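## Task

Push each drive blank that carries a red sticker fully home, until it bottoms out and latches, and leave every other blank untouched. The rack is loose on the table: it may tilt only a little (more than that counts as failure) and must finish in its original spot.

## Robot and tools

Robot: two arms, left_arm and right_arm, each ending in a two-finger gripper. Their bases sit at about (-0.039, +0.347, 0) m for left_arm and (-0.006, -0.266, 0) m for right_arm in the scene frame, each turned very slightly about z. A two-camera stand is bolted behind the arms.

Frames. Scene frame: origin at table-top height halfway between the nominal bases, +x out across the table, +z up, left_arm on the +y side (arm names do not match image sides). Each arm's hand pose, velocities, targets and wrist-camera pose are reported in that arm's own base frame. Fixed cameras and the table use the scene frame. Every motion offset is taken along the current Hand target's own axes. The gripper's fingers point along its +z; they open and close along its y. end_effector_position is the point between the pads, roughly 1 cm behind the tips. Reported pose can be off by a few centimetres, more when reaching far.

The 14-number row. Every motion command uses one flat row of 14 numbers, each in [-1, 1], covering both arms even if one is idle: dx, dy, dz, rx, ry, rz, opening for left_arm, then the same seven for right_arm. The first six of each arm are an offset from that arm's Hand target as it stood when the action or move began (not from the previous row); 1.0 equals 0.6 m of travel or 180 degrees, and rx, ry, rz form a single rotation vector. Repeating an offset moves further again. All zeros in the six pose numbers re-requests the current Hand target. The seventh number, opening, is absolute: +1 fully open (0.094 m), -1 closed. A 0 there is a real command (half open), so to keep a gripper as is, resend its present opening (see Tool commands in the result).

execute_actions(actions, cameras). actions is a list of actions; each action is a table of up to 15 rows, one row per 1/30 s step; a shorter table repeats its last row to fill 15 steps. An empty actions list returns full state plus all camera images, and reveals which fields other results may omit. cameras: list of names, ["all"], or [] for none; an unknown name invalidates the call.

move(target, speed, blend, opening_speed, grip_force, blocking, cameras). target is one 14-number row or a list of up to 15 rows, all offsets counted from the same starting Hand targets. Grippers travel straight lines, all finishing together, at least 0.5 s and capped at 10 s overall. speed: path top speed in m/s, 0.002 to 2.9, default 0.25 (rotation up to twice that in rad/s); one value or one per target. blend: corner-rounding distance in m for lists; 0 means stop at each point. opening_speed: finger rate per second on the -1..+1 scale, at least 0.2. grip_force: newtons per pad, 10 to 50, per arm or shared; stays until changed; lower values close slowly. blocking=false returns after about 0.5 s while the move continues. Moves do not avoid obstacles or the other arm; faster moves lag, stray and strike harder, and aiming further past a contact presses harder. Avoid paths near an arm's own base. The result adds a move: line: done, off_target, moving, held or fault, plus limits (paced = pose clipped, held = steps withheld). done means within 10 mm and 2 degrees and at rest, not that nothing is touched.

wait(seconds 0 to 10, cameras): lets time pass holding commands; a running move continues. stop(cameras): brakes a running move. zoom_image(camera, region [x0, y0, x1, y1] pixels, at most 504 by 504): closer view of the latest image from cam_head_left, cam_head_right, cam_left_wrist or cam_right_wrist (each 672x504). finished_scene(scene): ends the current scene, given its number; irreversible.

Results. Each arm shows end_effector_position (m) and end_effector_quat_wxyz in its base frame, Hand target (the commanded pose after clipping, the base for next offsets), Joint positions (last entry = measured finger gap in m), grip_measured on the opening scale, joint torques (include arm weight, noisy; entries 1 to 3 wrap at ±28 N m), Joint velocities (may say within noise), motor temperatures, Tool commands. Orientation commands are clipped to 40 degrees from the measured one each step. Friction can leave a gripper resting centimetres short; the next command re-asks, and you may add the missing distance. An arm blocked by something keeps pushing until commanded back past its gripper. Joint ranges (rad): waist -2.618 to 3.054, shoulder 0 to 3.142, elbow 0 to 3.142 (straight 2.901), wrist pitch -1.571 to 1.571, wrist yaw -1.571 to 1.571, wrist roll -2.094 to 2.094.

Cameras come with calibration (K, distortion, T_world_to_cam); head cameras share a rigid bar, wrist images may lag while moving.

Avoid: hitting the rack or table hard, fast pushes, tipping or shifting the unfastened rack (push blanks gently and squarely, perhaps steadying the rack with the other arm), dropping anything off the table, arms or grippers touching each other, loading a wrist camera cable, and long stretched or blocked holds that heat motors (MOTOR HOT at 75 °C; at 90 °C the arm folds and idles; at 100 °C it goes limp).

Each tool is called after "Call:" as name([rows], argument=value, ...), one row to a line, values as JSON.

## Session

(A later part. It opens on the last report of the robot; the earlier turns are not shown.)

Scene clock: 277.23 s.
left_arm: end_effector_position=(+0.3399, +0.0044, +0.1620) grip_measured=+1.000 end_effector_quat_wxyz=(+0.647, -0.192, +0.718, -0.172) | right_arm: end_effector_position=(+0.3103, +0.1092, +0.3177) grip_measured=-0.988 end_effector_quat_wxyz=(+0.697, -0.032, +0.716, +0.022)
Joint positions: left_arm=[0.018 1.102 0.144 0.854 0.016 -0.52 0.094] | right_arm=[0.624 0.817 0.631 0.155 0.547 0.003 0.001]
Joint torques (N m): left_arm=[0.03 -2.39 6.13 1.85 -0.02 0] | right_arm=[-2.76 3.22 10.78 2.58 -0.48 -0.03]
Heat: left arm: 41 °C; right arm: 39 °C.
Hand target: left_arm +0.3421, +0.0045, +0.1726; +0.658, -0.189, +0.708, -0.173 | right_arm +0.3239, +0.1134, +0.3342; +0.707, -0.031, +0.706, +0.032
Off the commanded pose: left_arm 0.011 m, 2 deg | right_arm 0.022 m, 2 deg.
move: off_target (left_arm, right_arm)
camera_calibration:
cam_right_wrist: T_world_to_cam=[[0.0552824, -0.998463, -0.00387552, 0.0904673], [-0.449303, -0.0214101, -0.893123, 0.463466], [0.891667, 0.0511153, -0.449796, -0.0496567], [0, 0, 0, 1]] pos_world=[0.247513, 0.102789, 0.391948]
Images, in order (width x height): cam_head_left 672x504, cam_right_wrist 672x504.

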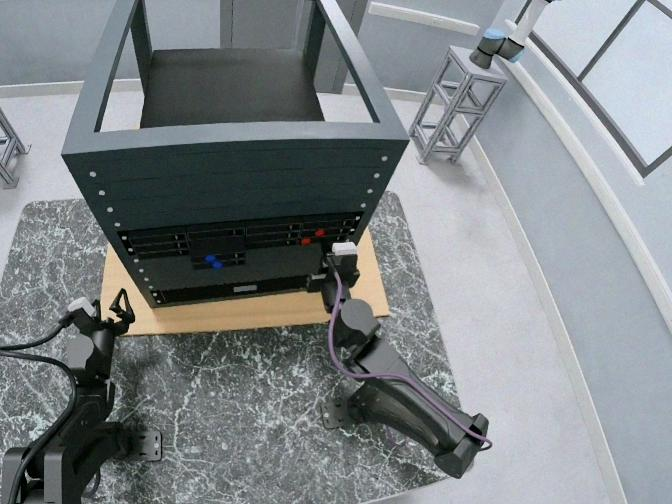

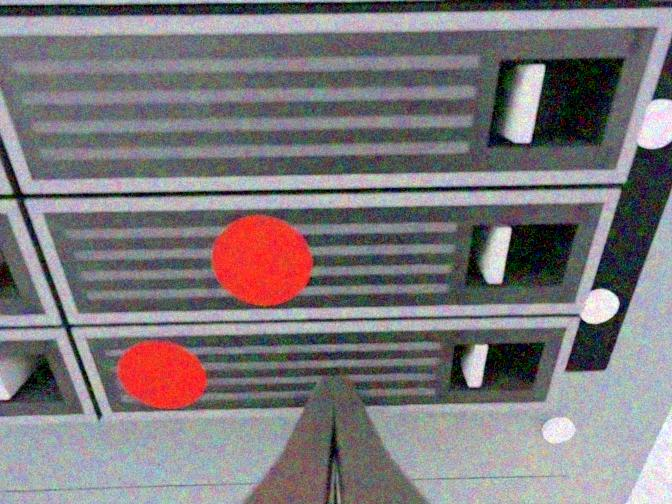

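Call:
move(target=[0,0,0,0,0,0,1,0,0,0.012,0,0,0,-1], speed=0.04)

Call:
move(target=[0,0,0,0,0,0,1,0,0,-0.12,0,0,0,-1], speed=0.12, cameras=["cam_right_wrist","cam_head_left"])

Call:
zoom_image(camera="cam_head_left", region=[280, 200, 380, 290])

Scene clock: 286.13 s.
left_arm: end_effector_position=(+0.3399, +0.0044, +0.1620) grip_measured=+1.000 end_effector_quat_wxyz=(+0.647, -0.192, +0.718, -0.172) | right_arm: end_effector_position=(+0.3108, +0.1090, +0.3176) grip_measured=-0.988 end_effector_quat_wxyz=(+0.697, -0.034, +0.716, +0.023)
Joint positions: left_arm=[0.018 1.102 0.144 0.854 0.016 -0.52 0.094] | right_arm=[0.619 0.817 0.631 0.155 0.538 0.003 0.001]
Joint torques (N m): left_arm=[0.03 -2.4 6.13 1.85 -0.02 0] | right_arm=[-3.82 5.05 11.28 2.8 -0.58 -0.04]
Heat: left arm: 41 °C; right arm: 40 °C.
Hand target: left_arm +0.3421, +0.0045, +0.1726; +0.658, -0.189, +0.708, -0.173 | right_arm +0.3311, +0.1140, +0.3343; +0.707, -0.031, +0.706, +0.032
Off the commanded pose: left_arm 0.011 m, 2 deg | right_arm 0.027 m, 2 deg.
move: off_target (left_arm, right_arm)

Scene clock: 287.53 s.
left_arm: end_effector_position=(+0.3399, +0.0044, +0.1620) grip_measured=+1.000 end_effector_quat_wxyz=(+0.647, -0.192, +0.718, -0.172) | right_arm: end_effector_position=(+0.2608, +0.1079, +0.3352) grip_measured=-0.988 end_effector_quat_wxyz=(+0.708, -0.029, +0.705, +0.033)
Joint positions: left_arm=[0.018 1.102 0.144 0.854 0.016 -0.52 0.094] | right_arm=[0.839 0.633 0.631 0.007 0.751 0.002 0.001]
Joint torques (N m): left_arm=[0.03 -2.39 6.12 1.85 -0.02 0] | right_arm=[0.54 0.18 6.38 1.96 0.03 -0.02]
Heat: left arm: 41 °C; right arm: 40 °C.
Hand target: left_arm +0.3421, +0.0045, +0.1726; +0.658, -0.189, +0.708, -0.173 | right_arm +0.2593, +0.1077, +0.3342; +0.707, -0.031, +0.706, +0.032
Off the commanded pose: left_arm 0.011 m, 2 deg | right_arm 0.002 m, 0 deg.
move: off_target (left_arm)
camera_calibration:
cam_right_wrist: T_world_to_cam=[[0.0663378, -0.997519, -0.0235821, 0.0955572], [-0.423643, -0.00675953, -0.905804, 0.452902], [0.903397, 0.0700795, -0.42304, -0.0117523], [0, 0, 0, 1]] pos_world=[0.196146, 0.099205, 0.407522]
Images, in order (width x height): cam_head_left 672x504, cam_right_wrist 672x504.

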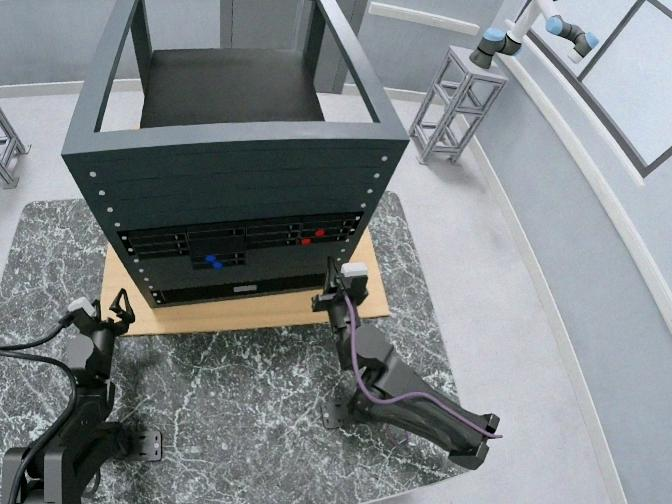

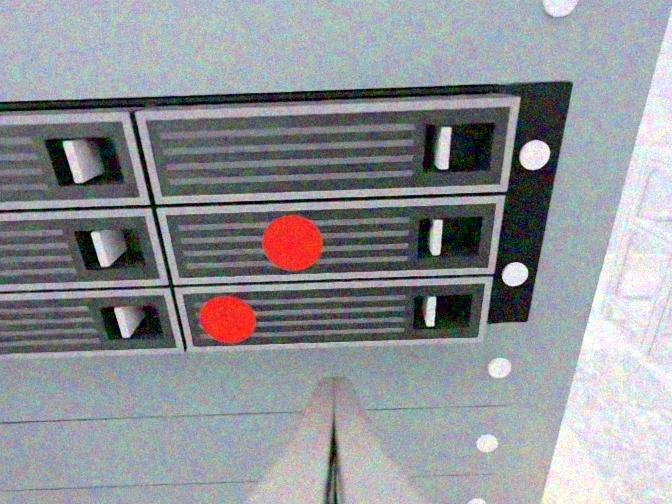

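Scaled by 5.040 from the camera's 672x504 image, which has a finer 960x720 frame.

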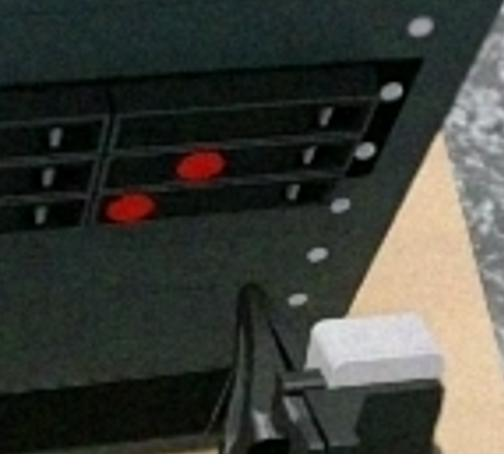

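Call:
finished_scene(scene=1)

The scene is finished: the task was done.


## Next scene

The same job, from a new start.

Call:
execute_actions(actions=[])

Call:
zoom_image(camera="cam_head_left", region=[110, 195, 370, 310])

Call:
zoom_image(camera="cam_head_right", region=[110, 195, 370, 310])

Scene clock: 0.00 s.
left_arm: end_effector_position=(+0.2399, -0.1244, +0.2326) grip_measured=+1.000 end_effector_quat_wxyz=(+0.527, +0.017, +0.848, -0.052) | right_arm: end_effector_position=(+0.2730, +0.0744, +0.1589) grip_measured=+1.000 end_effector_quat_wxyz=(+0.456, +0.030, +0.870, +0.184)
Joint positions: left_arm=[-0.935 0.756 0.728 -0.593 -0.713 -0.515 0.094] | right_arm=[0.16 0.697 0.46 -0.313 -0.162 0.32 0.094]
Joint velocities: within noise
Joint torques (N m): no reading
Motor temperatures (°C): left_arm=[26 26 30 33 23 21 22] | right_arm=[24 21 30 28 23 22 23]
Heat: left arm: 33 °C; right arm: 30 °C.
Hand target: left_arm +0.2406, -0.1231, +0.2397; +0.534, +0.011, +0.844, -0.055 | right_arm +0.2755, +0.0750, +0.1694; +0.469, +0.028, +0.863, +0.187
Tool commands: left_gripper/opening=+1.0 right_gripper/opening=+1.0
camera_calibration:
cam_left_wrist: T_world_to_cam=[[-0.0929352, -0.993909, 0.0592316, -0.11486], [-0.778533, 0.0354546, -0.626601, 0.37429], [0.620684, -0.104347, -0.777086, 0.111632], [0, 0, 0, 1]] pos_world=[0.211435, -0.115783, 0.328081]
cam_right_wrist: T_world_to_cam=[[0.0872853, -0.93238, -0.350782, 0.0986512], [-0.872107, 0.0986672, -0.479265, 0.344966], [0.481468, 0.347752, -0.804523, 0.0601967], [0, 0, 0, 1]] pos_world=[0.263253, 0.0370102, 0.248365]

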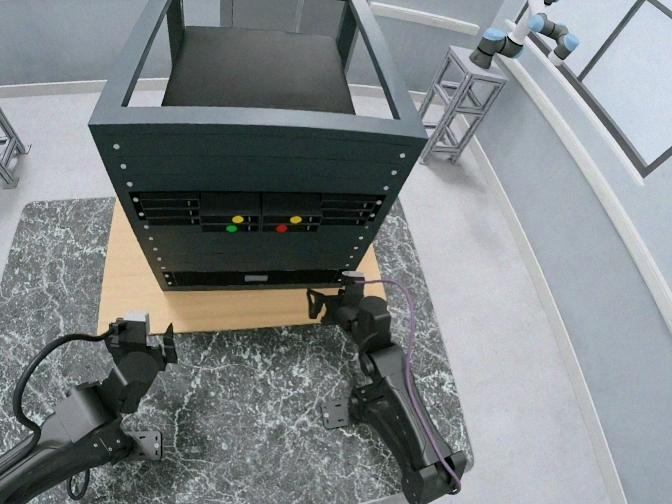

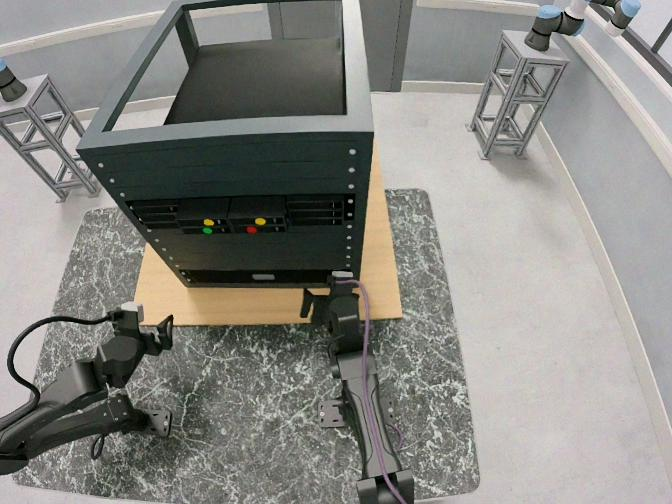

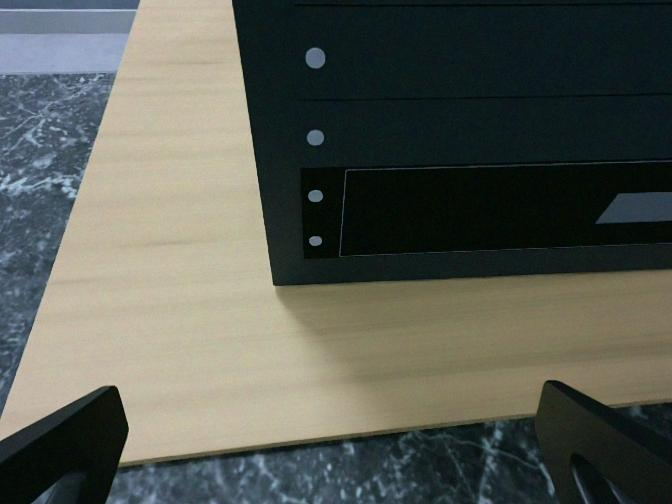

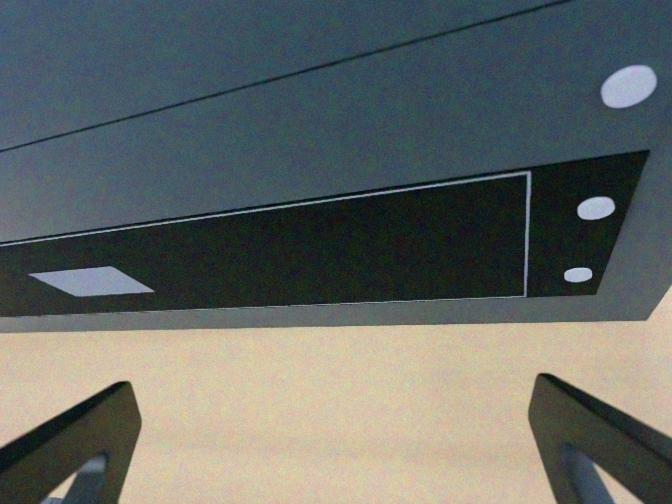

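Scaled by 1.938 from the camera's 672x504 image, which has a finer 960x720 frame.

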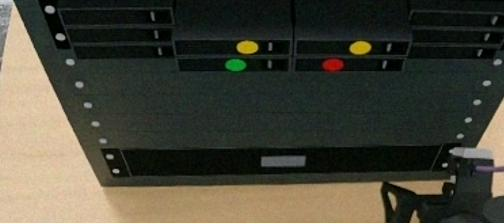

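Scaled by 1.938 from the camera's 672x504 image, which has a finer 960x720 frame.

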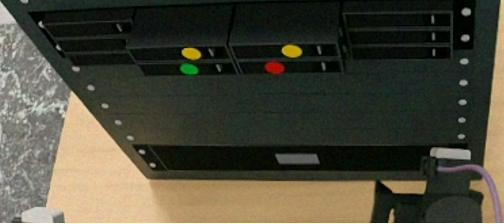

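Call:
zoom_image(camera="cam_head_left", region=[195, 180, 335, 245])

Call:
zoom_image(camera="cam_head_right", region=[170, 185, 300, 245])

Call:
zoom_image(camera="cam_head_left", region=[120, 180, 400, 245])

Scaled by 3.600 from the camera's 672x504 image, which has a finer 960x720 frame.

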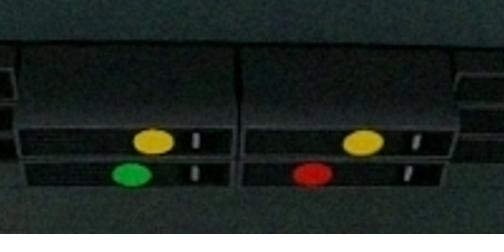

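Scaled by 3.877 from the camera's 672x504 image, which has a finer 960x720 frame.

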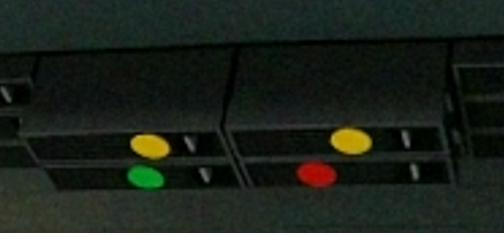

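Scaled by 1.800 from the camera's 672x504 image, which has a finer 960x720 frame.

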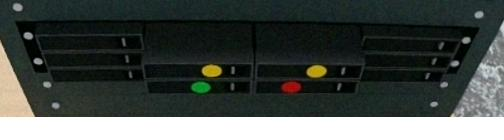

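Call:
move(target=[0,0,0,0,0,0,1,-0.2453,0.3385,-0.2117,0.0644,-0.2918,-0.1114,-1], speed=0.15, cameras=["cam_right_wrist","cam_head_left"])

Call:
zoom_image(camera="cam_head_left", region=[240, 180, 340, 270])

Scene clock: 126.27 s.
left_arm: end_effector_position=(+0.2399, -0.1244, +0.2326) grip_measured=+1.000 end_effector_quat_wxyz=(+0.527, +0.017, +0.848, -0.052) | right_arm: end_effector_position=(+0.2304, +0.1919, +0.4001) grip_measured=-0.988 end_effector_quat_wxyz=(+0.808, -0.011, +0.588, -0.033)
Joint positions: left_arm=[-0.935 0.756 0.728 -0.593 -0.713 -0.515 0.094] | right_arm=[1.274 1.171 0.645 1.401 1.158 -0.891 0.001]
Joint torques (N m): left_arm=[0.03 -0.69 6.97 1.41 -0.32 -0.04] | right_arm=[0.38 -1.54 9.26 1.17 -0.82 -0.08]
Motor temperatures (°C): left_arm=[26 25 30 35 23 21 22] | right_arm=[23 21 34 34 23 22 23]
Heat: left arm: 35 °C; right arm: 34 °C.
Hand target: left_arm +0.2406, -0.1231, +0.2397; +0.534, +0.011, +0.844, -0.055 | right_arm +0.2280, +0.1932, +0.4198; +0.819, +0.007, +0.574, -0.011
Off the commanded pose: left_arm 0.007 m, 1 deg | right_arm 0.020 m, 4 deg.
move: off_target (right_arm)
camera_calibration:
cam_right_wrist: T_world_to_cam=[[-0.0566074, -0.997842, 0.0332858, 0.188536], [-0.127408, -0.0258469, -0.991514, 0.469068], [0.990234, -0.0603678, -0.12567, -0.0766333], [0, 0, 0, 1]] pos_world=[0.14632, 0.195627, 0.449181]
Images, in order (width x height): cam_head_left 672x504, cam_right_wrist 672x504.

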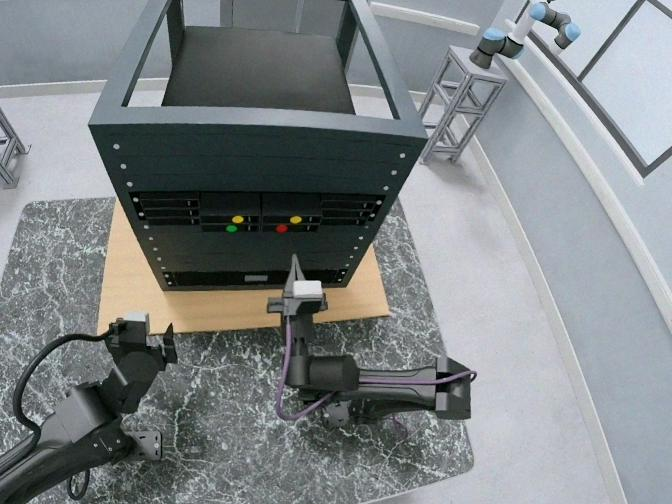

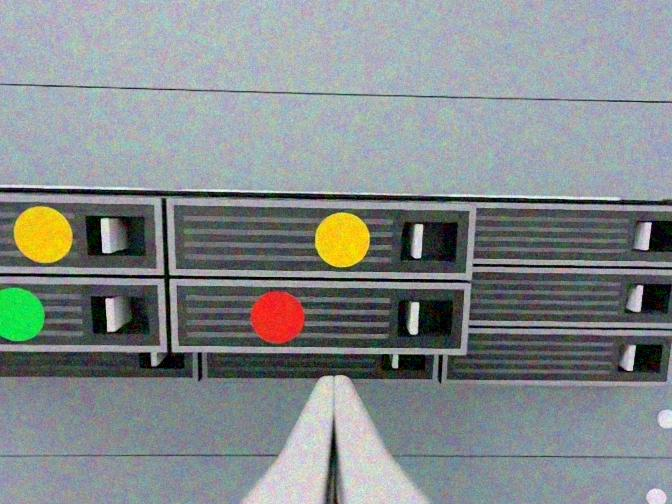

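Scaled by 5.040 from the camera's 672x504 image, which has a finer 960x720 frame.

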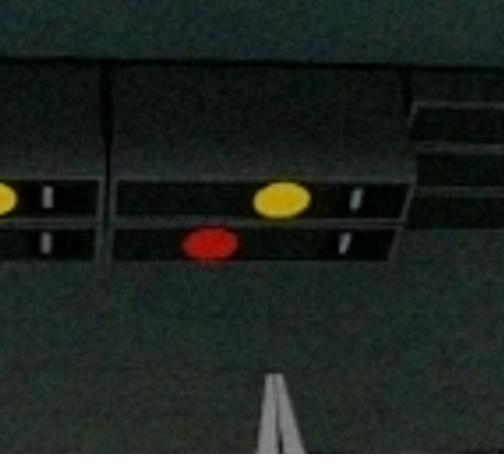

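Call:
move(target=[0,0,0,0,0,0,1,0.0075,0.0067,0.0593,0,0,0,-1], speed=0.1, cameras=["cam_right_wrist","cam_head_left"])

Call:
zoom_image(camera="cam_head_left", region=[240, 180, 340, 270])

Scene clock: 150.03 s.
left_arm: end_effector_position=(+0.2399, -0.1244, +0.2326) grip_measured=+1.000 end_effector_quat_wxyz=(+0.527, +0.017, +0.848, -0.052) | right_arm: end_effector_position=(+0.2625, +0.1963, +0.4107) grip_measured=-0.988 end_effector_quat_wxyz=(+0.811, -0.004, +0.584, -0.027)
Joint positions: left_arm=[-0.935 0.756 0.728 -0.593 -0.713 -0.515 0.094] | right_arm=[1.138 1.185 0.724 1.163 1.057 -0.675 0.001]
Joint torques (N m): left_arm=[0.03 -0.69 6.98 1.41 -0.32 -0.03] | right_arm=[-0.59 -2.5 9.29 1.07 -0.7 0.12]
Heat: left arm: 35 °C; right arm: 35 °C.
Hand target: left_arm +0.2406, -0.1231, +0.2397; +0.534, +0.011, +0.844, -0.055 | right_arm +0.2631, +0.1964, +0.4277; +0.819, +0.007, +0.574, -0.011
Off the commanded pose: left_arm 0.007 m, 1 deg | right_arm 0.017 m, 3 deg.
move: off_target (right_arm)
camera_calibration:
cam_right_wrist: T_world_to_cam=[[-0.053381, -0.998478, 0.0138343, 0.201581], [-0.11672, -0.0075202, -0.993136, 0.477962], [0.991729, -0.0546293, -0.116141, -0.112311], [0, 0, 0, 1]] pos_world=[0.17793, 0.198733, 0.458848]
Images, in order (width x height): cam_head_left 672x504, cam_right_wrist 672x504.

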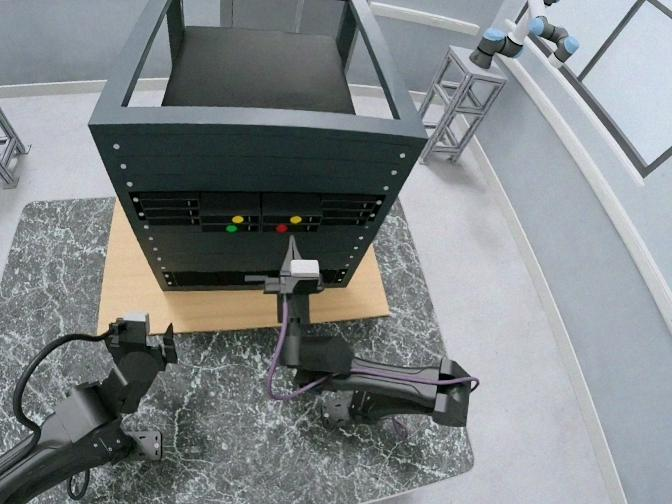

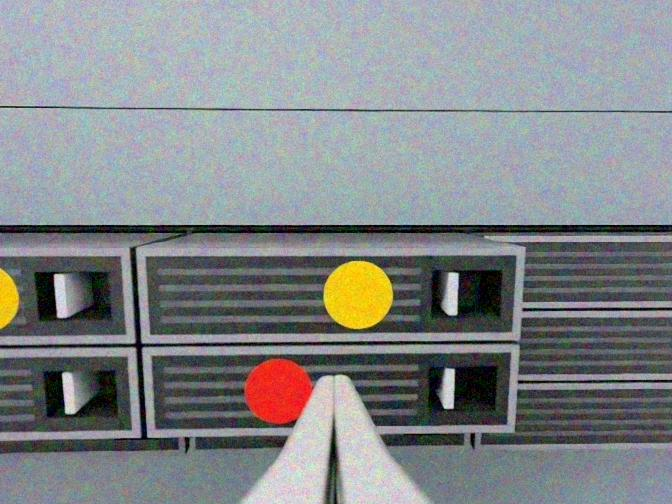

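Scaled by 5.040 from the camera's 672x504 image, which has a finer 960x720 frame.

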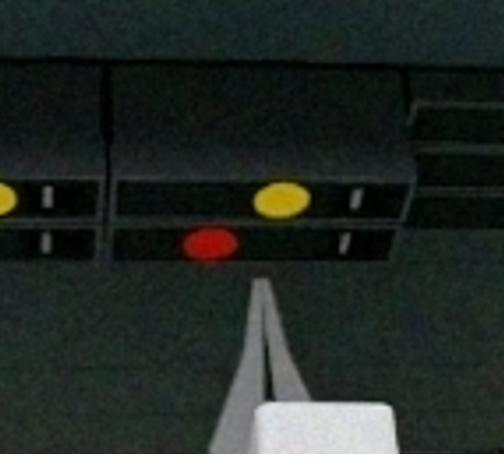

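Call:
move(target=[0,0,0,0,0,0,1,0.0165,0,0.032,0,0,0,-1], speed=0.05, cameras=["cam_right_wrist"])

Call:
zoom_image(camera="cam_right_wrist", region=[120, 220, 540, 504])

Scene clock: 162.33 s.
left_arm: end_effector_position=(+0.2399, -0.1244, +0.2326) grip_measured=+1.000 end_effector_quat_wxyz=(+0.527, +0.017, +0.848, -0.052) | right_arm: end_effector_position=(+0.2828, +0.1937, +0.4094) grip_measured=-0.988 end_effector_quat_wxyz=(+0.812, -0.001, +0.583, -0.025)
Joint positions: left_arm=[-0.935 0.756 0.728 -0.593 -0.713 -0.515 0.094] | right_arm=[1.053 1.2 0.744 1.079 0.99 -0.574 0.001]
Joint torques (N m): left_arm=[0.03 -0.68 6.97 1.41 -0.32 -0.04] | right_arm=[-0.59 -2.19 9.54 1.19 -0.58 0.15]
Heat: left arm: 35 °C; right arm: 35 °C.
Hand target: left_arm +0.2406, -0.1231, +0.2397; +0.534, +0.011, +0.844, -0.055 | right_arm +0.2845, +0.1959, +0.4250; +0.819, +0.007, +0.574, -0.011
Off the commanded pose: left_arm 0.007 m, 1 deg | right_arm 0.016 m, 2 deg.
move: off_target (right_arm)
camera_calibration:
cam_right_wrist: T_world_to_cam=[[-0.0538281, -0.998527, 0.00679359, 0.203198], [-0.113906, -0.000618933, -0.993491, 0.477038], [0.992032, -0.0542516, -0.113705, -0.133821], [0, 0, 0, 1]] pos_world=[0.19803, 0.195934, 0.457336]
Images, in order (width x height): cam_right_wrist 672x504.

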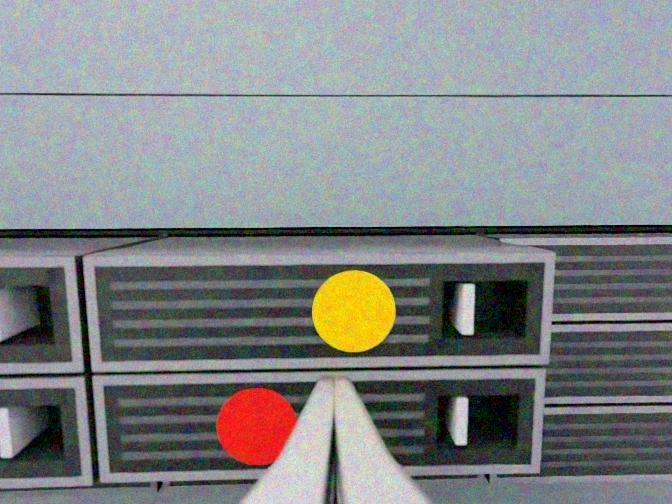

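Scaled by 1.200 from the camera's 672x504 image, which has a finer 960x720 frame.

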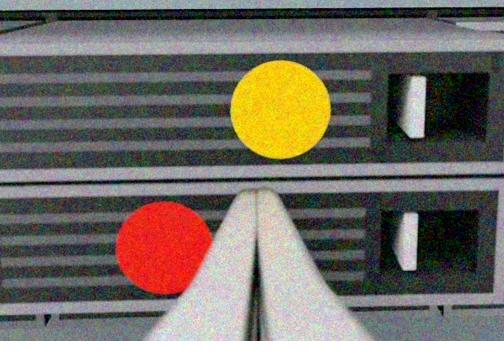

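Call:
move(target=[0,0,0,0,0,0,1,0.010,0,-0.0145,0,0,0,-1], speed=0.05, cameras=["cam_right_wrist","cam_head_left"])

Call:
zoom_image(camera="cam_head_left", region=[240, 180, 340, 270])

Scene clock: 172.47 s.
left_arm: end_effector_position=(+0.2399, -0.1244, +0.2326) grip_measured=+1.000 end_effector_quat_wxyz=(+0.527, +0.017, +0.848, -0.052) | right_arm: end_effector_position=(+0.2802, +0.1939, +0.4117) grip_measured=-0.988 end_effector_quat_wxyz=(+0.814, +0.003, +0.580, -0.019)
Joint positions: left_arm=[-0.935 0.756 0.728 -0.593 -0.713 -0.515 0.094] | right_arm=[1.062 1.2 0.744 1.098 0.994 -0.579 0.001]
Joint torques (N m): left_arm=[0.03 -0.69 6.98 1.41 -0.32 -0.04] | right_arm=[0.51 -2.07 6.64 1.58 -0.49 -0.05]
Heat: left arm: 35 °C; right arm: 34 °C.
Hand target: left_arm +0.2406, -0.1231, +0.2397; +0.534, +0.011, +0.844, -0.055 | right_arm +0.2784, +0.1960, +0.4164; +0.819, +0.007, +0.574, -0.011
Off the commanded pose: left_arm 0.007 m, 1 deg | right_arm 0.005 m, 1 deg.
move: done
camera_calibration:
cam_right_wrist: T_world_to_cam=[[-0.0497841, -0.998738, -0.00661021, 0.207742], [-0.106666, 0.0118973, -0.994224, 0.474854], [0.993048, -0.0487915, -0.107124, -0.135086], [0, 0, 0, 1]] pos_world=[0.19514, 0.19524, 0.459014]
Images, in order (width x height): cam_head_left 672x504, cam_right_wrist 672x504.

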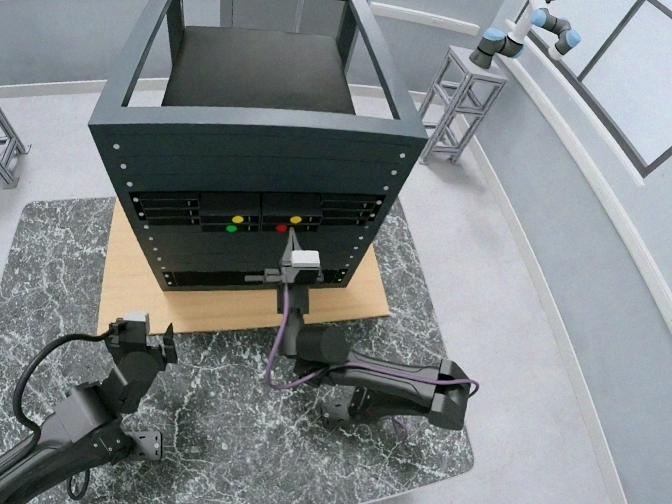

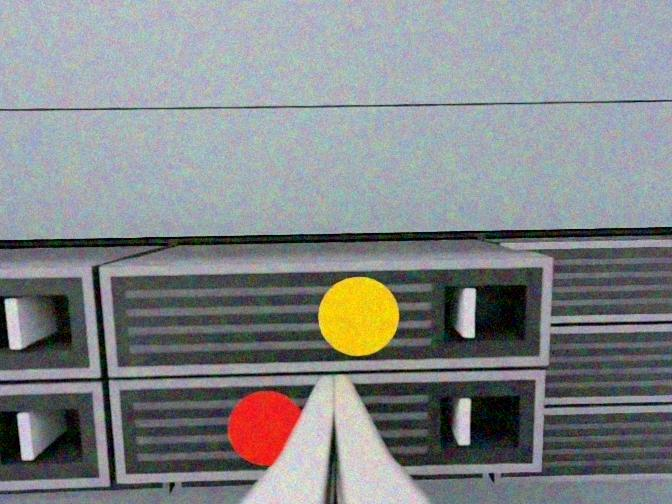

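Scaled by 5.040 from the camera's 672x504 image, which has a finer 960x720 frame.

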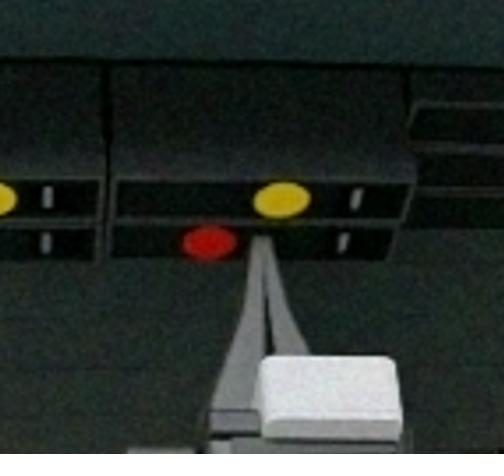

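Call:
move(target=[0,0,0,0,0,0,1,0.0143,0,-0.012,0,0,0,-1], speed=0.05, cameras=["cam_right_wrist"])

Scene clock: 177.57 s.
left_arm: end_effector_position=(+0.2399, -0.1244, +0.2326) grip_measured=+1.000 end_effector_quat_wxyz=(+0.527, +0.017, +0.848, -0.052) | right_arm: end_effector_position=(+0.2763, +0.1933, +0.4088) grip_measured=-0.988 end_effector_quat_wxyz=(+0.817, +0.011, +0.577, -0.015)
Joint positions: left_arm=[-0.935 0.756 0.728 -0.593 -0.713 -0.515 0.094] | right_arm=[1.076 1.208 0.724 1.161 1.007 -0.595 0.001]
Joint torques (N m): left_arm=[0.03 -0.69 6.97 1.41 -0.32 -0.04] | right_arm=[0.54 -2.13 5.05 1.5 -0.52 -0.05]
Heat: left arm: 35 °C; right arm: 34 °C.
Hand target: left_arm +0.2406, -0.1231, +0.2397; +0.534, +0.011, +0.844, -0.055 | right_arm +0.2746, +0.1961, +0.4059; +0.819, +0.007, +0.574, -0.011
Off the commanded pose: left_arm 0.007 m, 1 deg | right_arm 0.004 m, 1 deg.
move: done
camera_calibration:
cam_right_wrist: T_world_to_cam=[[-0.0506129, -0.998414, -0.0246364, 0.21441], [-0.0976489, 0.0294969, -0.994784, 0.465916], [0.993933, -0.0479432, -0.098987, -0.135213], [0, 0, 0, 1]] pos_world=[0.190741, 0.193845, 0.455383]
Images, in order (width x height): cam_right_wrist 672x504.

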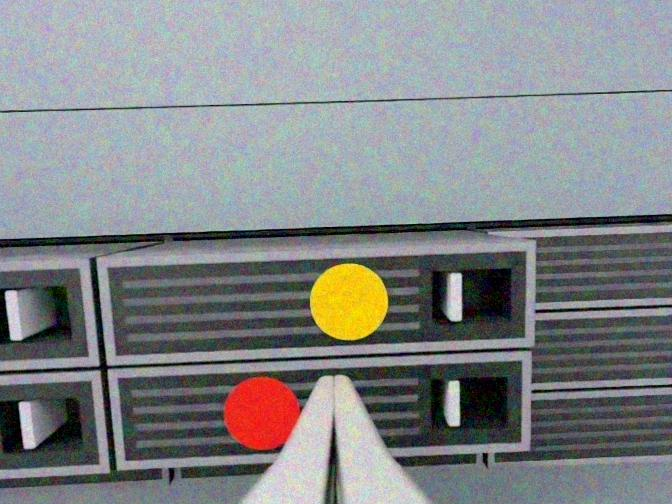

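Call:
move(target=[0,0,0,0,0,0,1,0.011,0,-0.004,0,0,0,-1], speed=0.05)

Call:
move(target=[0,0,0,0,0,0,1,0.008,0,0.022,0,0,0,-1], speed=0.05, cameras=["cam_right_wrist"])

Scene clock: 184.83 s.
left_arm: end_effector_position=(+0.2399, -0.1244, +0.2326) grip_measured=+1.000 end_effector_quat_wxyz=(+0.527, +0.017, +0.848, -0.052) | right_arm: end_effector_position=(+0.2763, +0.1933, +0.4019) grip_measured=-0.988 end_effector_quat_wxyz=(+0.817, +0.011, +0.577, -0.015)
Joint positions: left_arm=[-0.935 0.756 0.728 -0.593 -0.713 -0.515 0.094] | right_arm=[1.076 1.217 0.7 1.193 1.007 -0.596 0.001]
Joint torques (N m): left_arm=[0.03 -0.68 6.98 1.41 -0.32 -0.04] | right_arm=[0.54 -2.14 5 1.51 -0.52 -0.05]
Heat: left arm: 35 °C; right arm: 33 °C.
Hand target: left_arm +0.2406, -0.1231, +0.2397; +0.534, +0.011, +0.844, -0.055 | right_arm +0.2746, +0.1960, +0.3988; +0.819, +0.007, +0.574, -0.011
Off the commanded pose: left_arm 0.007 m, 1 deg | right_arm 0.004 m, 1 deg.
move: done

Scene clock: 185.83 s.
left_arm: end_effector_position=(+0.2399, -0.1244, +0.2326) grip_measured=+1.000 end_effector_quat_wxyz=(+0.527, +0.017, +0.848, -0.052) | right_arm: end_effector_position=(+0.2863, +0.1920, +0.3978) grip_measured=-0.988 end_effector_quat_wxyz=(+0.817, +0.013, +0.576, -0.015)
Joint positions: left_arm=[-0.935 0.756 0.728 -0.593 -0.713 -0.515 0.094] | right_arm=[1.036 1.234 0.7 1.179 0.978 -0.555 0.001]
Joint torques (N m): left_arm=[0.03 -0.7 6.97 1.42 -0.32 -0.04] | right_arm=[-0.59 -2.26 6.57 1.2 -0.62 0.15]
Heat: left arm: 35 °C; right arm: 33 °C.
Hand target: left_arm +0.2406, -0.1231, +0.2397; +0.534, +0.011, +0.844, -0.055 | right_arm +0.2886, +0.1957, +0.3989; +0.819, +0.007, +0.574, -0.011
Off the commanded pose: left_arm 0.007 m, 1 deg | right_arm 0.004 m, 1 deg.
move: done
camera_calibration:
cam_right_wrist: T_world_to_cam=[[-0.0542877, -0.998167, -0.0267612, 0.215174], [-0.0958425, 0.0318859, -0.994886, 0.455001], [0.993915, -0.0514452, -0.0973978, -0.146334], [0, 0, 0, 1]] pos_world=[0.200734, 0.192744, 0.44418]
Images, in order (width x height): cam_right_wrist 672x504.

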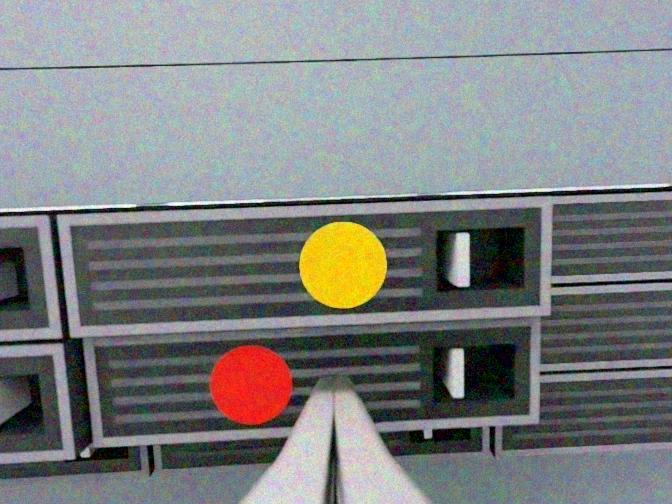

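Call:
move(target=[0,0,0,0,0,0,1,0.014,0.004,0.0482,0,0,0,-1], speed=0.05, cameras=["cam_right_wrist","cam_head_left"])

Scene clock: 192.73 s.
left_arm: end_effector_position=(+0.2399, -0.1244, +0.2326) grip_measured=+1.000 end_effector_quat_wxyz=(+0.527, +0.017, +0.848, -0.052) | right_arm: end_effector_position=(+0.3156, +0.1930, +0.3858) grip_measured=-0.988 end_effector_quat_wxyz=(+0.812, +0.002, +0.584, -0.025)
Joint positions: left_arm=[-0.935 0.756 0.728 -0.593 -0.713 -0.515 0.094] | right_arm=[0.938 1.288 0.725 1.102 0.9 -0.465 0.001]
Joint torques (N m): left_arm=[0.02 -0.68 6.98 1.41 -0.32 -0.03] | right_arm=[-0.59 -2.7 9.62 1.36 -0.6 0.12]
Heat: left arm: 35 °C; right arm: 33 °C.
Hand target: left_arm +0.2406, -0.1231, +0.2397; +0.534, +0.011, +0.844, -0.055 | right_arm +0.3187, +0.1973, +0.4008; +0.819, +0.007, +0.574, -0.011
Off the commanded pose: left_arm 0.007 m, 1 deg | right_arm 0.016 m, 2 deg.
move: off_target (right_arm)
camera_calibration:
cam_right_wrist: T_world_to_cam=[[-0.0586717, -0.998276, 0.00158983, 0.20795], [-0.114744, 0.00516182, -0.993382, 0.456431], [0.991661, -0.0584658, -0.114849, -0.167645], [0, 0, 0, 1]] pos_world=[0.23082, 0.195434, 0.433825]
Images, in order (width x height): cam_head_left 672x504, cam_right_wrist 672x504.

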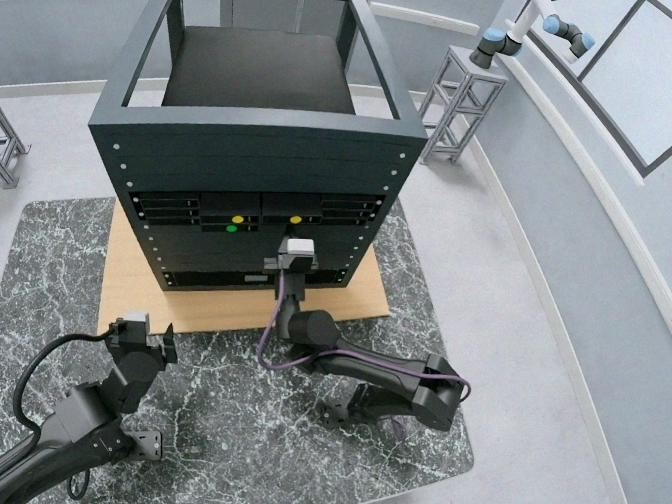

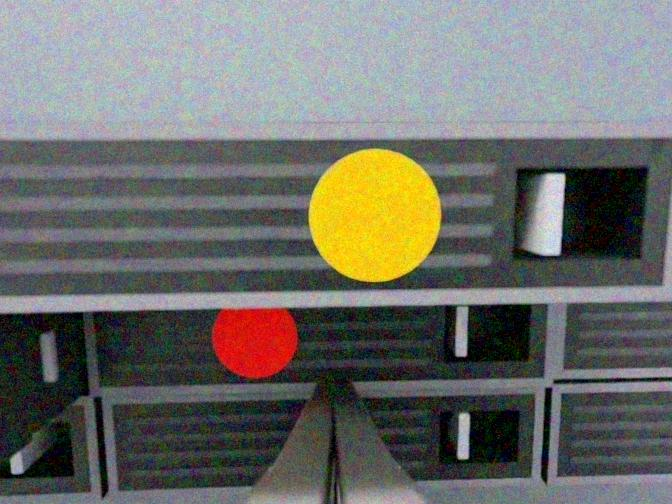

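Call:
move(target=[0,0,0,0,0,0,1,-0.020,0,-0.006,0,0,0,-1], speed=0.05, cameras=["cam_right_wrist"])

Scene clock: 202.03 s.
left_arm: end_effector_position=(+0.2399, -0.1244, +0.2326) grip_measured=+1.000 end_effector_quat_wxyz=(+0.527, +0.017, +0.848, -0.052) | right_arm: end_effector_position=(+0.3151, +0.1982, +0.3892) grip_measured=-0.988 end_effector_quat_wxyz=(+0.810, -0.005, +0.586, -0.025)
Joint positions: left_arm=[-0.935 0.756 0.728 -0.593 -0.713 -0.515 0.094] | right_arm=[0.949 1.288 0.746 1.07 0.902 -0.468 0.001]
Joint torques (N m): left_arm=[0.03 -0.69 6.97 1.41 -0.32 -0.03] | right_arm=[0.49 -4.57 9.48 1.41 -0.39 -0.02]
Heat: left arm: 35 °C; right arm: 34 °C.
Hand target: left_arm +0.2406, -0.1231, +0.2397; +0.534, +0.011, +0.844, -0.055 | right_arm +0.3112, +0.1976, +0.4109; +0.819, +0.007, +0.574, -0.011
Off the commanded pose: left_arm 0.007 m, 1 deg | right_arm 0.022 m, 3 deg.
move: off_target (right_arm)
camera_calibration:
cam_right_wrist: T_world_to_cam=[[-0.0503102, -0.998648, 0.0131133, 0.206026], [-0.121553, -0.00690975, -0.992561, 0.463907], [0.991309, -0.0515299, -0.121041, -0.165317], [0, 0, 0, 1]] pos_world=[0.230635, 0.200434, 0.437744]
Images, in order (width x height): cam_right_wrist 672x504.

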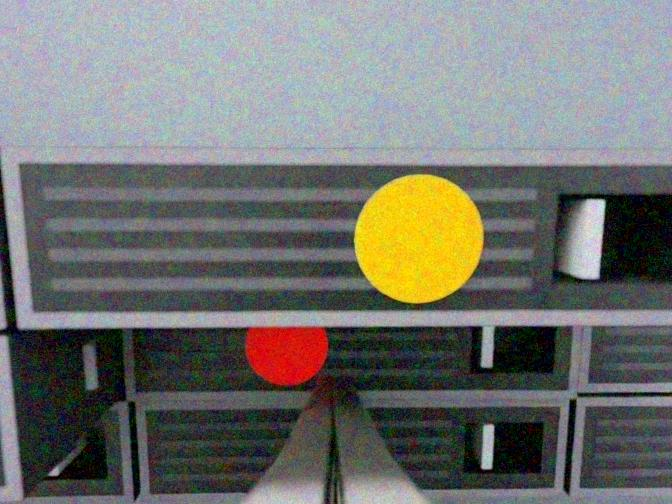

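Call:
move(target=[0,0,0,0,0,0,1,-0.0157,-0.003,0.005,0,0,0,-1], speed=0.05, cameras=["cam_right_wrist"])

Scene clock: 210.20 s.
left_arm: end_effector_position=(+0.2399, -0.1244, +0.2326) grip_measured=+1.000 end_effector_quat_wxyz=(+0.527, +0.017, +0.848, -0.052) | right_arm: end_effector_position=(+0.3162, +0.1997, +0.3933) grip_measured=-0.988 end_effector_quat_wxyz=(+0.807, -0.010, +0.590, -0.030)
Joint positions: left_arm=[-0.935 0.756 0.728 -0.593 -0.713 -0.515 0.094] | right_arm=[0.949 1.281 0.77 1.022 0.902 -0.469 0.001]
Joint torques (N m): left_arm=[0.03 -0.69 6.98 1.41 -0.32 -0.04] | right_arm=[0.27 -5.45 9.85 1.43 -0.42 -0.01]
Heat: left arm: 35 °C; right arm: 35 °C.
Hand target: left_arm +0.2406, -0.1231, +0.2397; +0.534, +0.011, +0.844, -0.055 | right_arm +0.3107, +0.1958, +0.4208; +0.819, +0.007, +0.574, -0.011
Off the commanded pose: left_arm 0.007 m, 1 deg | right_arm 0.028 m, 4 deg.
move: off_target (right_arm)
camera_calibration:
cam_right_wrist: T_world_to_cam=[[-0.0508506, -0.998315, 0.0279514, 0.20183], [-0.132004, -0.0210235, -0.991026, 0.473626], [0.989944, -0.054084, -0.130712, -0.161167], [0, 0, 0, 1]] pos_world=[0.23233, 0.202731, 0.442668]
Images, in order (width x height): cam_right_wrist 672x504.

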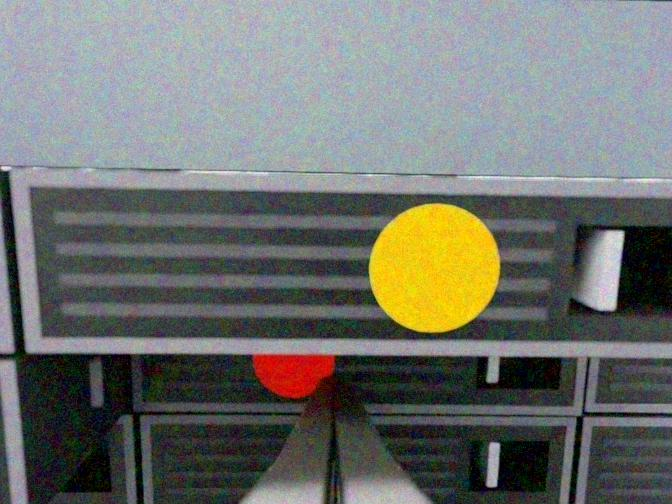

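Call:
move(target=[0,0,0,0,0,0,1,0.0067,-0.002,0.033,0,0,0,-1], speed=0.04, cameras=["cam_right_wrist"])

Scene clock: 219.17 s.
left_arm: end_effector_position=(+0.2399, -0.1244, +0.2326) grip_measured=+1.000 end_effector_quat_wxyz=(+0.527, +0.017, +0.848, -0.052) | right_arm: end_effector_position=(+0.3195, +0.1986, +0.3943) grip_measured=-0.988 end_effector_quat_wxyz=(+0.806, -0.005, +0.591, -0.022)
Joint positions: left_arm=[-0.935 0.756 0.728 -0.593 -0.713 -0.515 0.094] | right_arm=[0.936 1.281 0.779 1.001 0.893 -0.438 0.001]
Joint torques (N m): left_arm=[0.03 -0.69 6.98 1.41 -0.32 -0.04] | right_arm=[-3.9 -3.34 12.05 1.2 -0.89 0.15]
Heat: left arm: 35 °C; right arm: 35 °C.
Hand target: left_arm +0.2406, -0.1231, +0.2397; +0.534, +0.011, +0.844, -0.055 | right_arm +0.3308, +0.1940, +0.4237; +0.819, +0.007, +0.574, -0.011
Off the commanded pose: left_arm 0.007 m, 1 deg | right_arm 0.032 m, 3 deg.
move: off_target (right_arm)
camera_calibration:
cam_right_wrist: T_world_to_cam=[[-0.0457847, -0.998891, 0.0109505, 0.206047], [-0.134538, -0.00469618, -0.990897, 0.472549], [0.98985, -0.0468412, -0.134174, -0.164399], [0, 0, 0, 1]] pos_world=[0.23574, 0.200337, 0.443933]
Images, in order (width x height): cam_right_wrist 672x504.

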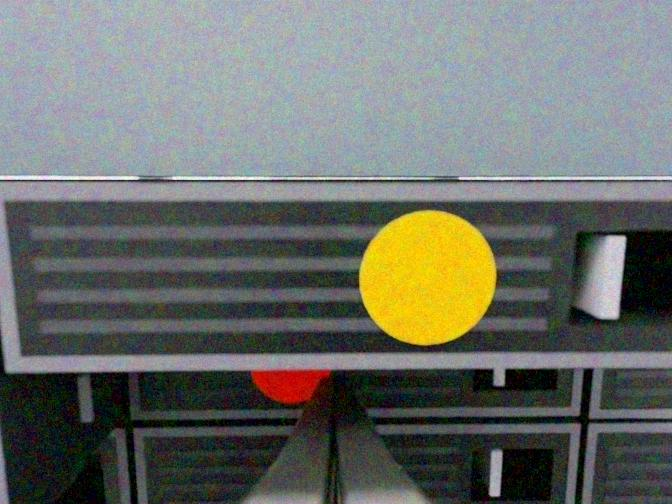

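Call:
move(target=[0,0,0,0,0,0,1,0.006,0.002,0.02,0,0,0,-1], speed=0.04, cameras=["cam_right_wrist","cam_head_left"])

Call:
zoom_image(camera="cam_right_wrist", region=[80, 340, 660, 504])

Scene clock: 226.77 s.
left_arm: end_effector_position=(+0.2399, -0.1244, +0.2326) grip_measured=+1.000 end_effector_quat_wxyz=(+0.527, +0.017, +0.848, -0.052) | right_arm: end_effector_position=(+0.3201, +0.1984, +0.3943) grip_measured=-0.988 end_effector_quat_wxyz=(+0.806, +0.001, +0.591, -0.014)
Joint positions: left_arm=[-0.935 0.756 0.728 -0.593 -0.713 -0.515 0.094] | right_arm=[0.933 1.281 0.779 1 0.889 -0.416 0.001]
Joint torques (N m): left_arm=[0.02 -0.69 6.98 1.42 -0.32 -0.04] | right_arm=[-6.31 -1.62 13.72 1.08 -1.14 0.15]
Heat: left arm: 35 °C; right arm: 36 °C.
Hand target: left_arm +0.2406, -0.1231, +0.2397; +0.534, +0.011, +0.844, -0.055 | right_arm +0.3432, +0.1950, +0.4244; +0.819, +0.007, +0.574, -0.011
Off the commanded pose: left_arm 0.007 m, 1 deg | right_arm 0.038 m, 3 deg.
move: off_target (right_arm)
camera_calibration:
cam_right_wrist: T_world_to_cam=[[-0.0388902, -0.999213, -0.00780825, 0.211043], [-0.133444, 0.0129376, -0.990972, 0.468847], [0.990293, -0.0374971, -0.133842, -0.167103], [0, 0, 0, 1]] pos_world=[0.236254, 0.198545, 0.443897]
Images, in order (width x height): cam_head_left 672x504, cam_right_wrist 672x504.

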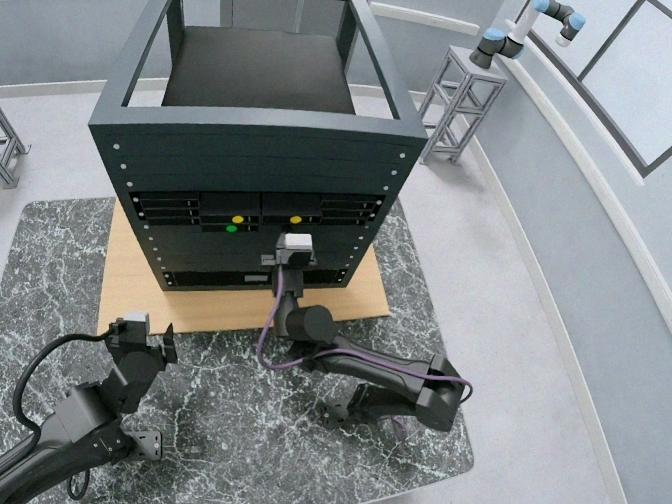

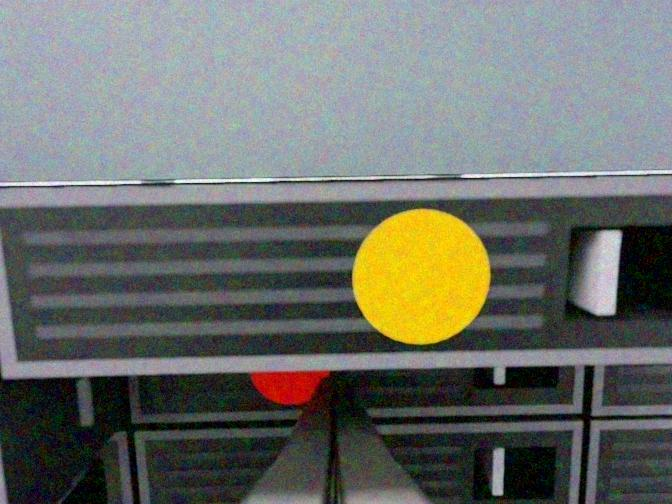

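Region (80, 340, 660, 504) is 580x164 pixels. A region can be at most 504 by 504 pixels.

Call:
move([
  [0,0,0,0,0,0,1,0.035,-0.001,-0.054,0,0,0,-1],
  [0,0,0,0,0,0,1,0,-0.001,-0.165,0,0,0,-1],
], speed=0.1, blend=0.01, cameras=["cam_right_wrist","cam_head_left"])

Call:
zoom_image(camera="cam_head_left", region=[195, 180, 335, 245])

Scene clock: 239.10 s.
left_arm: end_effector_position=(+0.2399, -0.1244, +0.2326) grip_measured=+1.000 end_effector_quat_wxyz=(+0.527, +0.017, +0.848, -0.052) | right_arm: end_effector_position=(+0.2537, +0.1981, +0.3899) grip_measured=-0.988 end_effector_quat_wxyz=(+0.815, +0.005, +0.579, -0.018)
Joint positions: left_arm=[-0.935 0.756 0.728 -0.593 -0.713 -0.515 0.094] | right_arm=[1.177 1.233 0.643 1.366 1.082 -0.728 0.001]
Joint torques (N m): left_arm=[0.03 -0.69 6.98 1.41 -0.32 -0.04] | right_arm=[0.54 -2.97 4.7 1.35 -0.58 -0.03]
Heat: left arm: 35 °C; right arm: 37 °C.
Hand target: left_arm +0.2406, -0.1231, +0.2397; +0.534, +0.011, +0.844, -0.055 | right_arm +0.2502, +0.1967, +0.3906; +0.819, +0.007, +0.574, -0.011
Off the commanded pose: left_arm 0.007 m, 1 deg | right_arm 0.004 m, 1 deg.
move: done
camera_calibration:
cam_right_wrist: T_world_to_cam=[[-0.0504044, -0.998671, -0.0107946, 0.212183], [-0.103989, 0.0159975, -0.99445, 0.44891], [0.9933, -0.0490021, -0.104657, -0.111812], [0, 0, 0, 1]] pos_world=[0.168439, 0.199241, 0.437007]
Images, in order (width x height): cam_head_left 672x504, cam_right_wrist 672x504.

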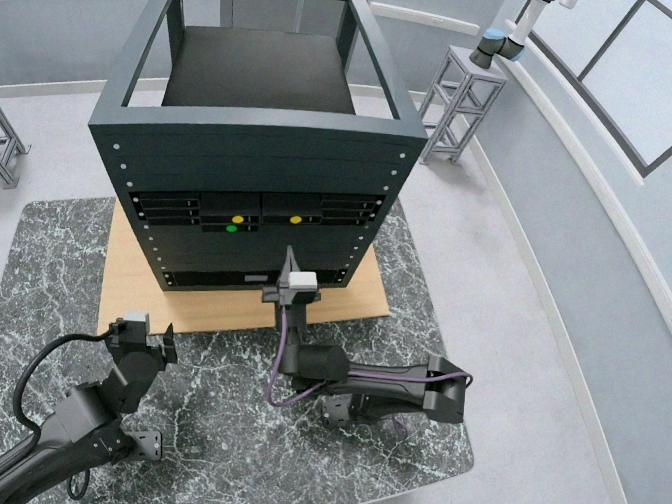

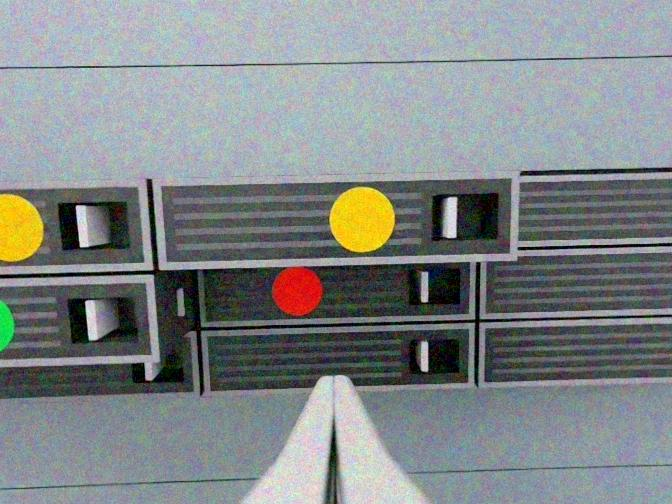

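Scaled by 3.600 from the camera's 672x504 image, which has a finer 960x720 frame.

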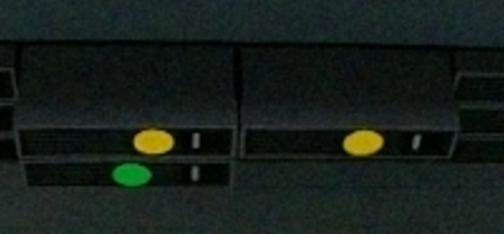

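Call:
finished_scene(scene=2)

The scene is finished: the task was done.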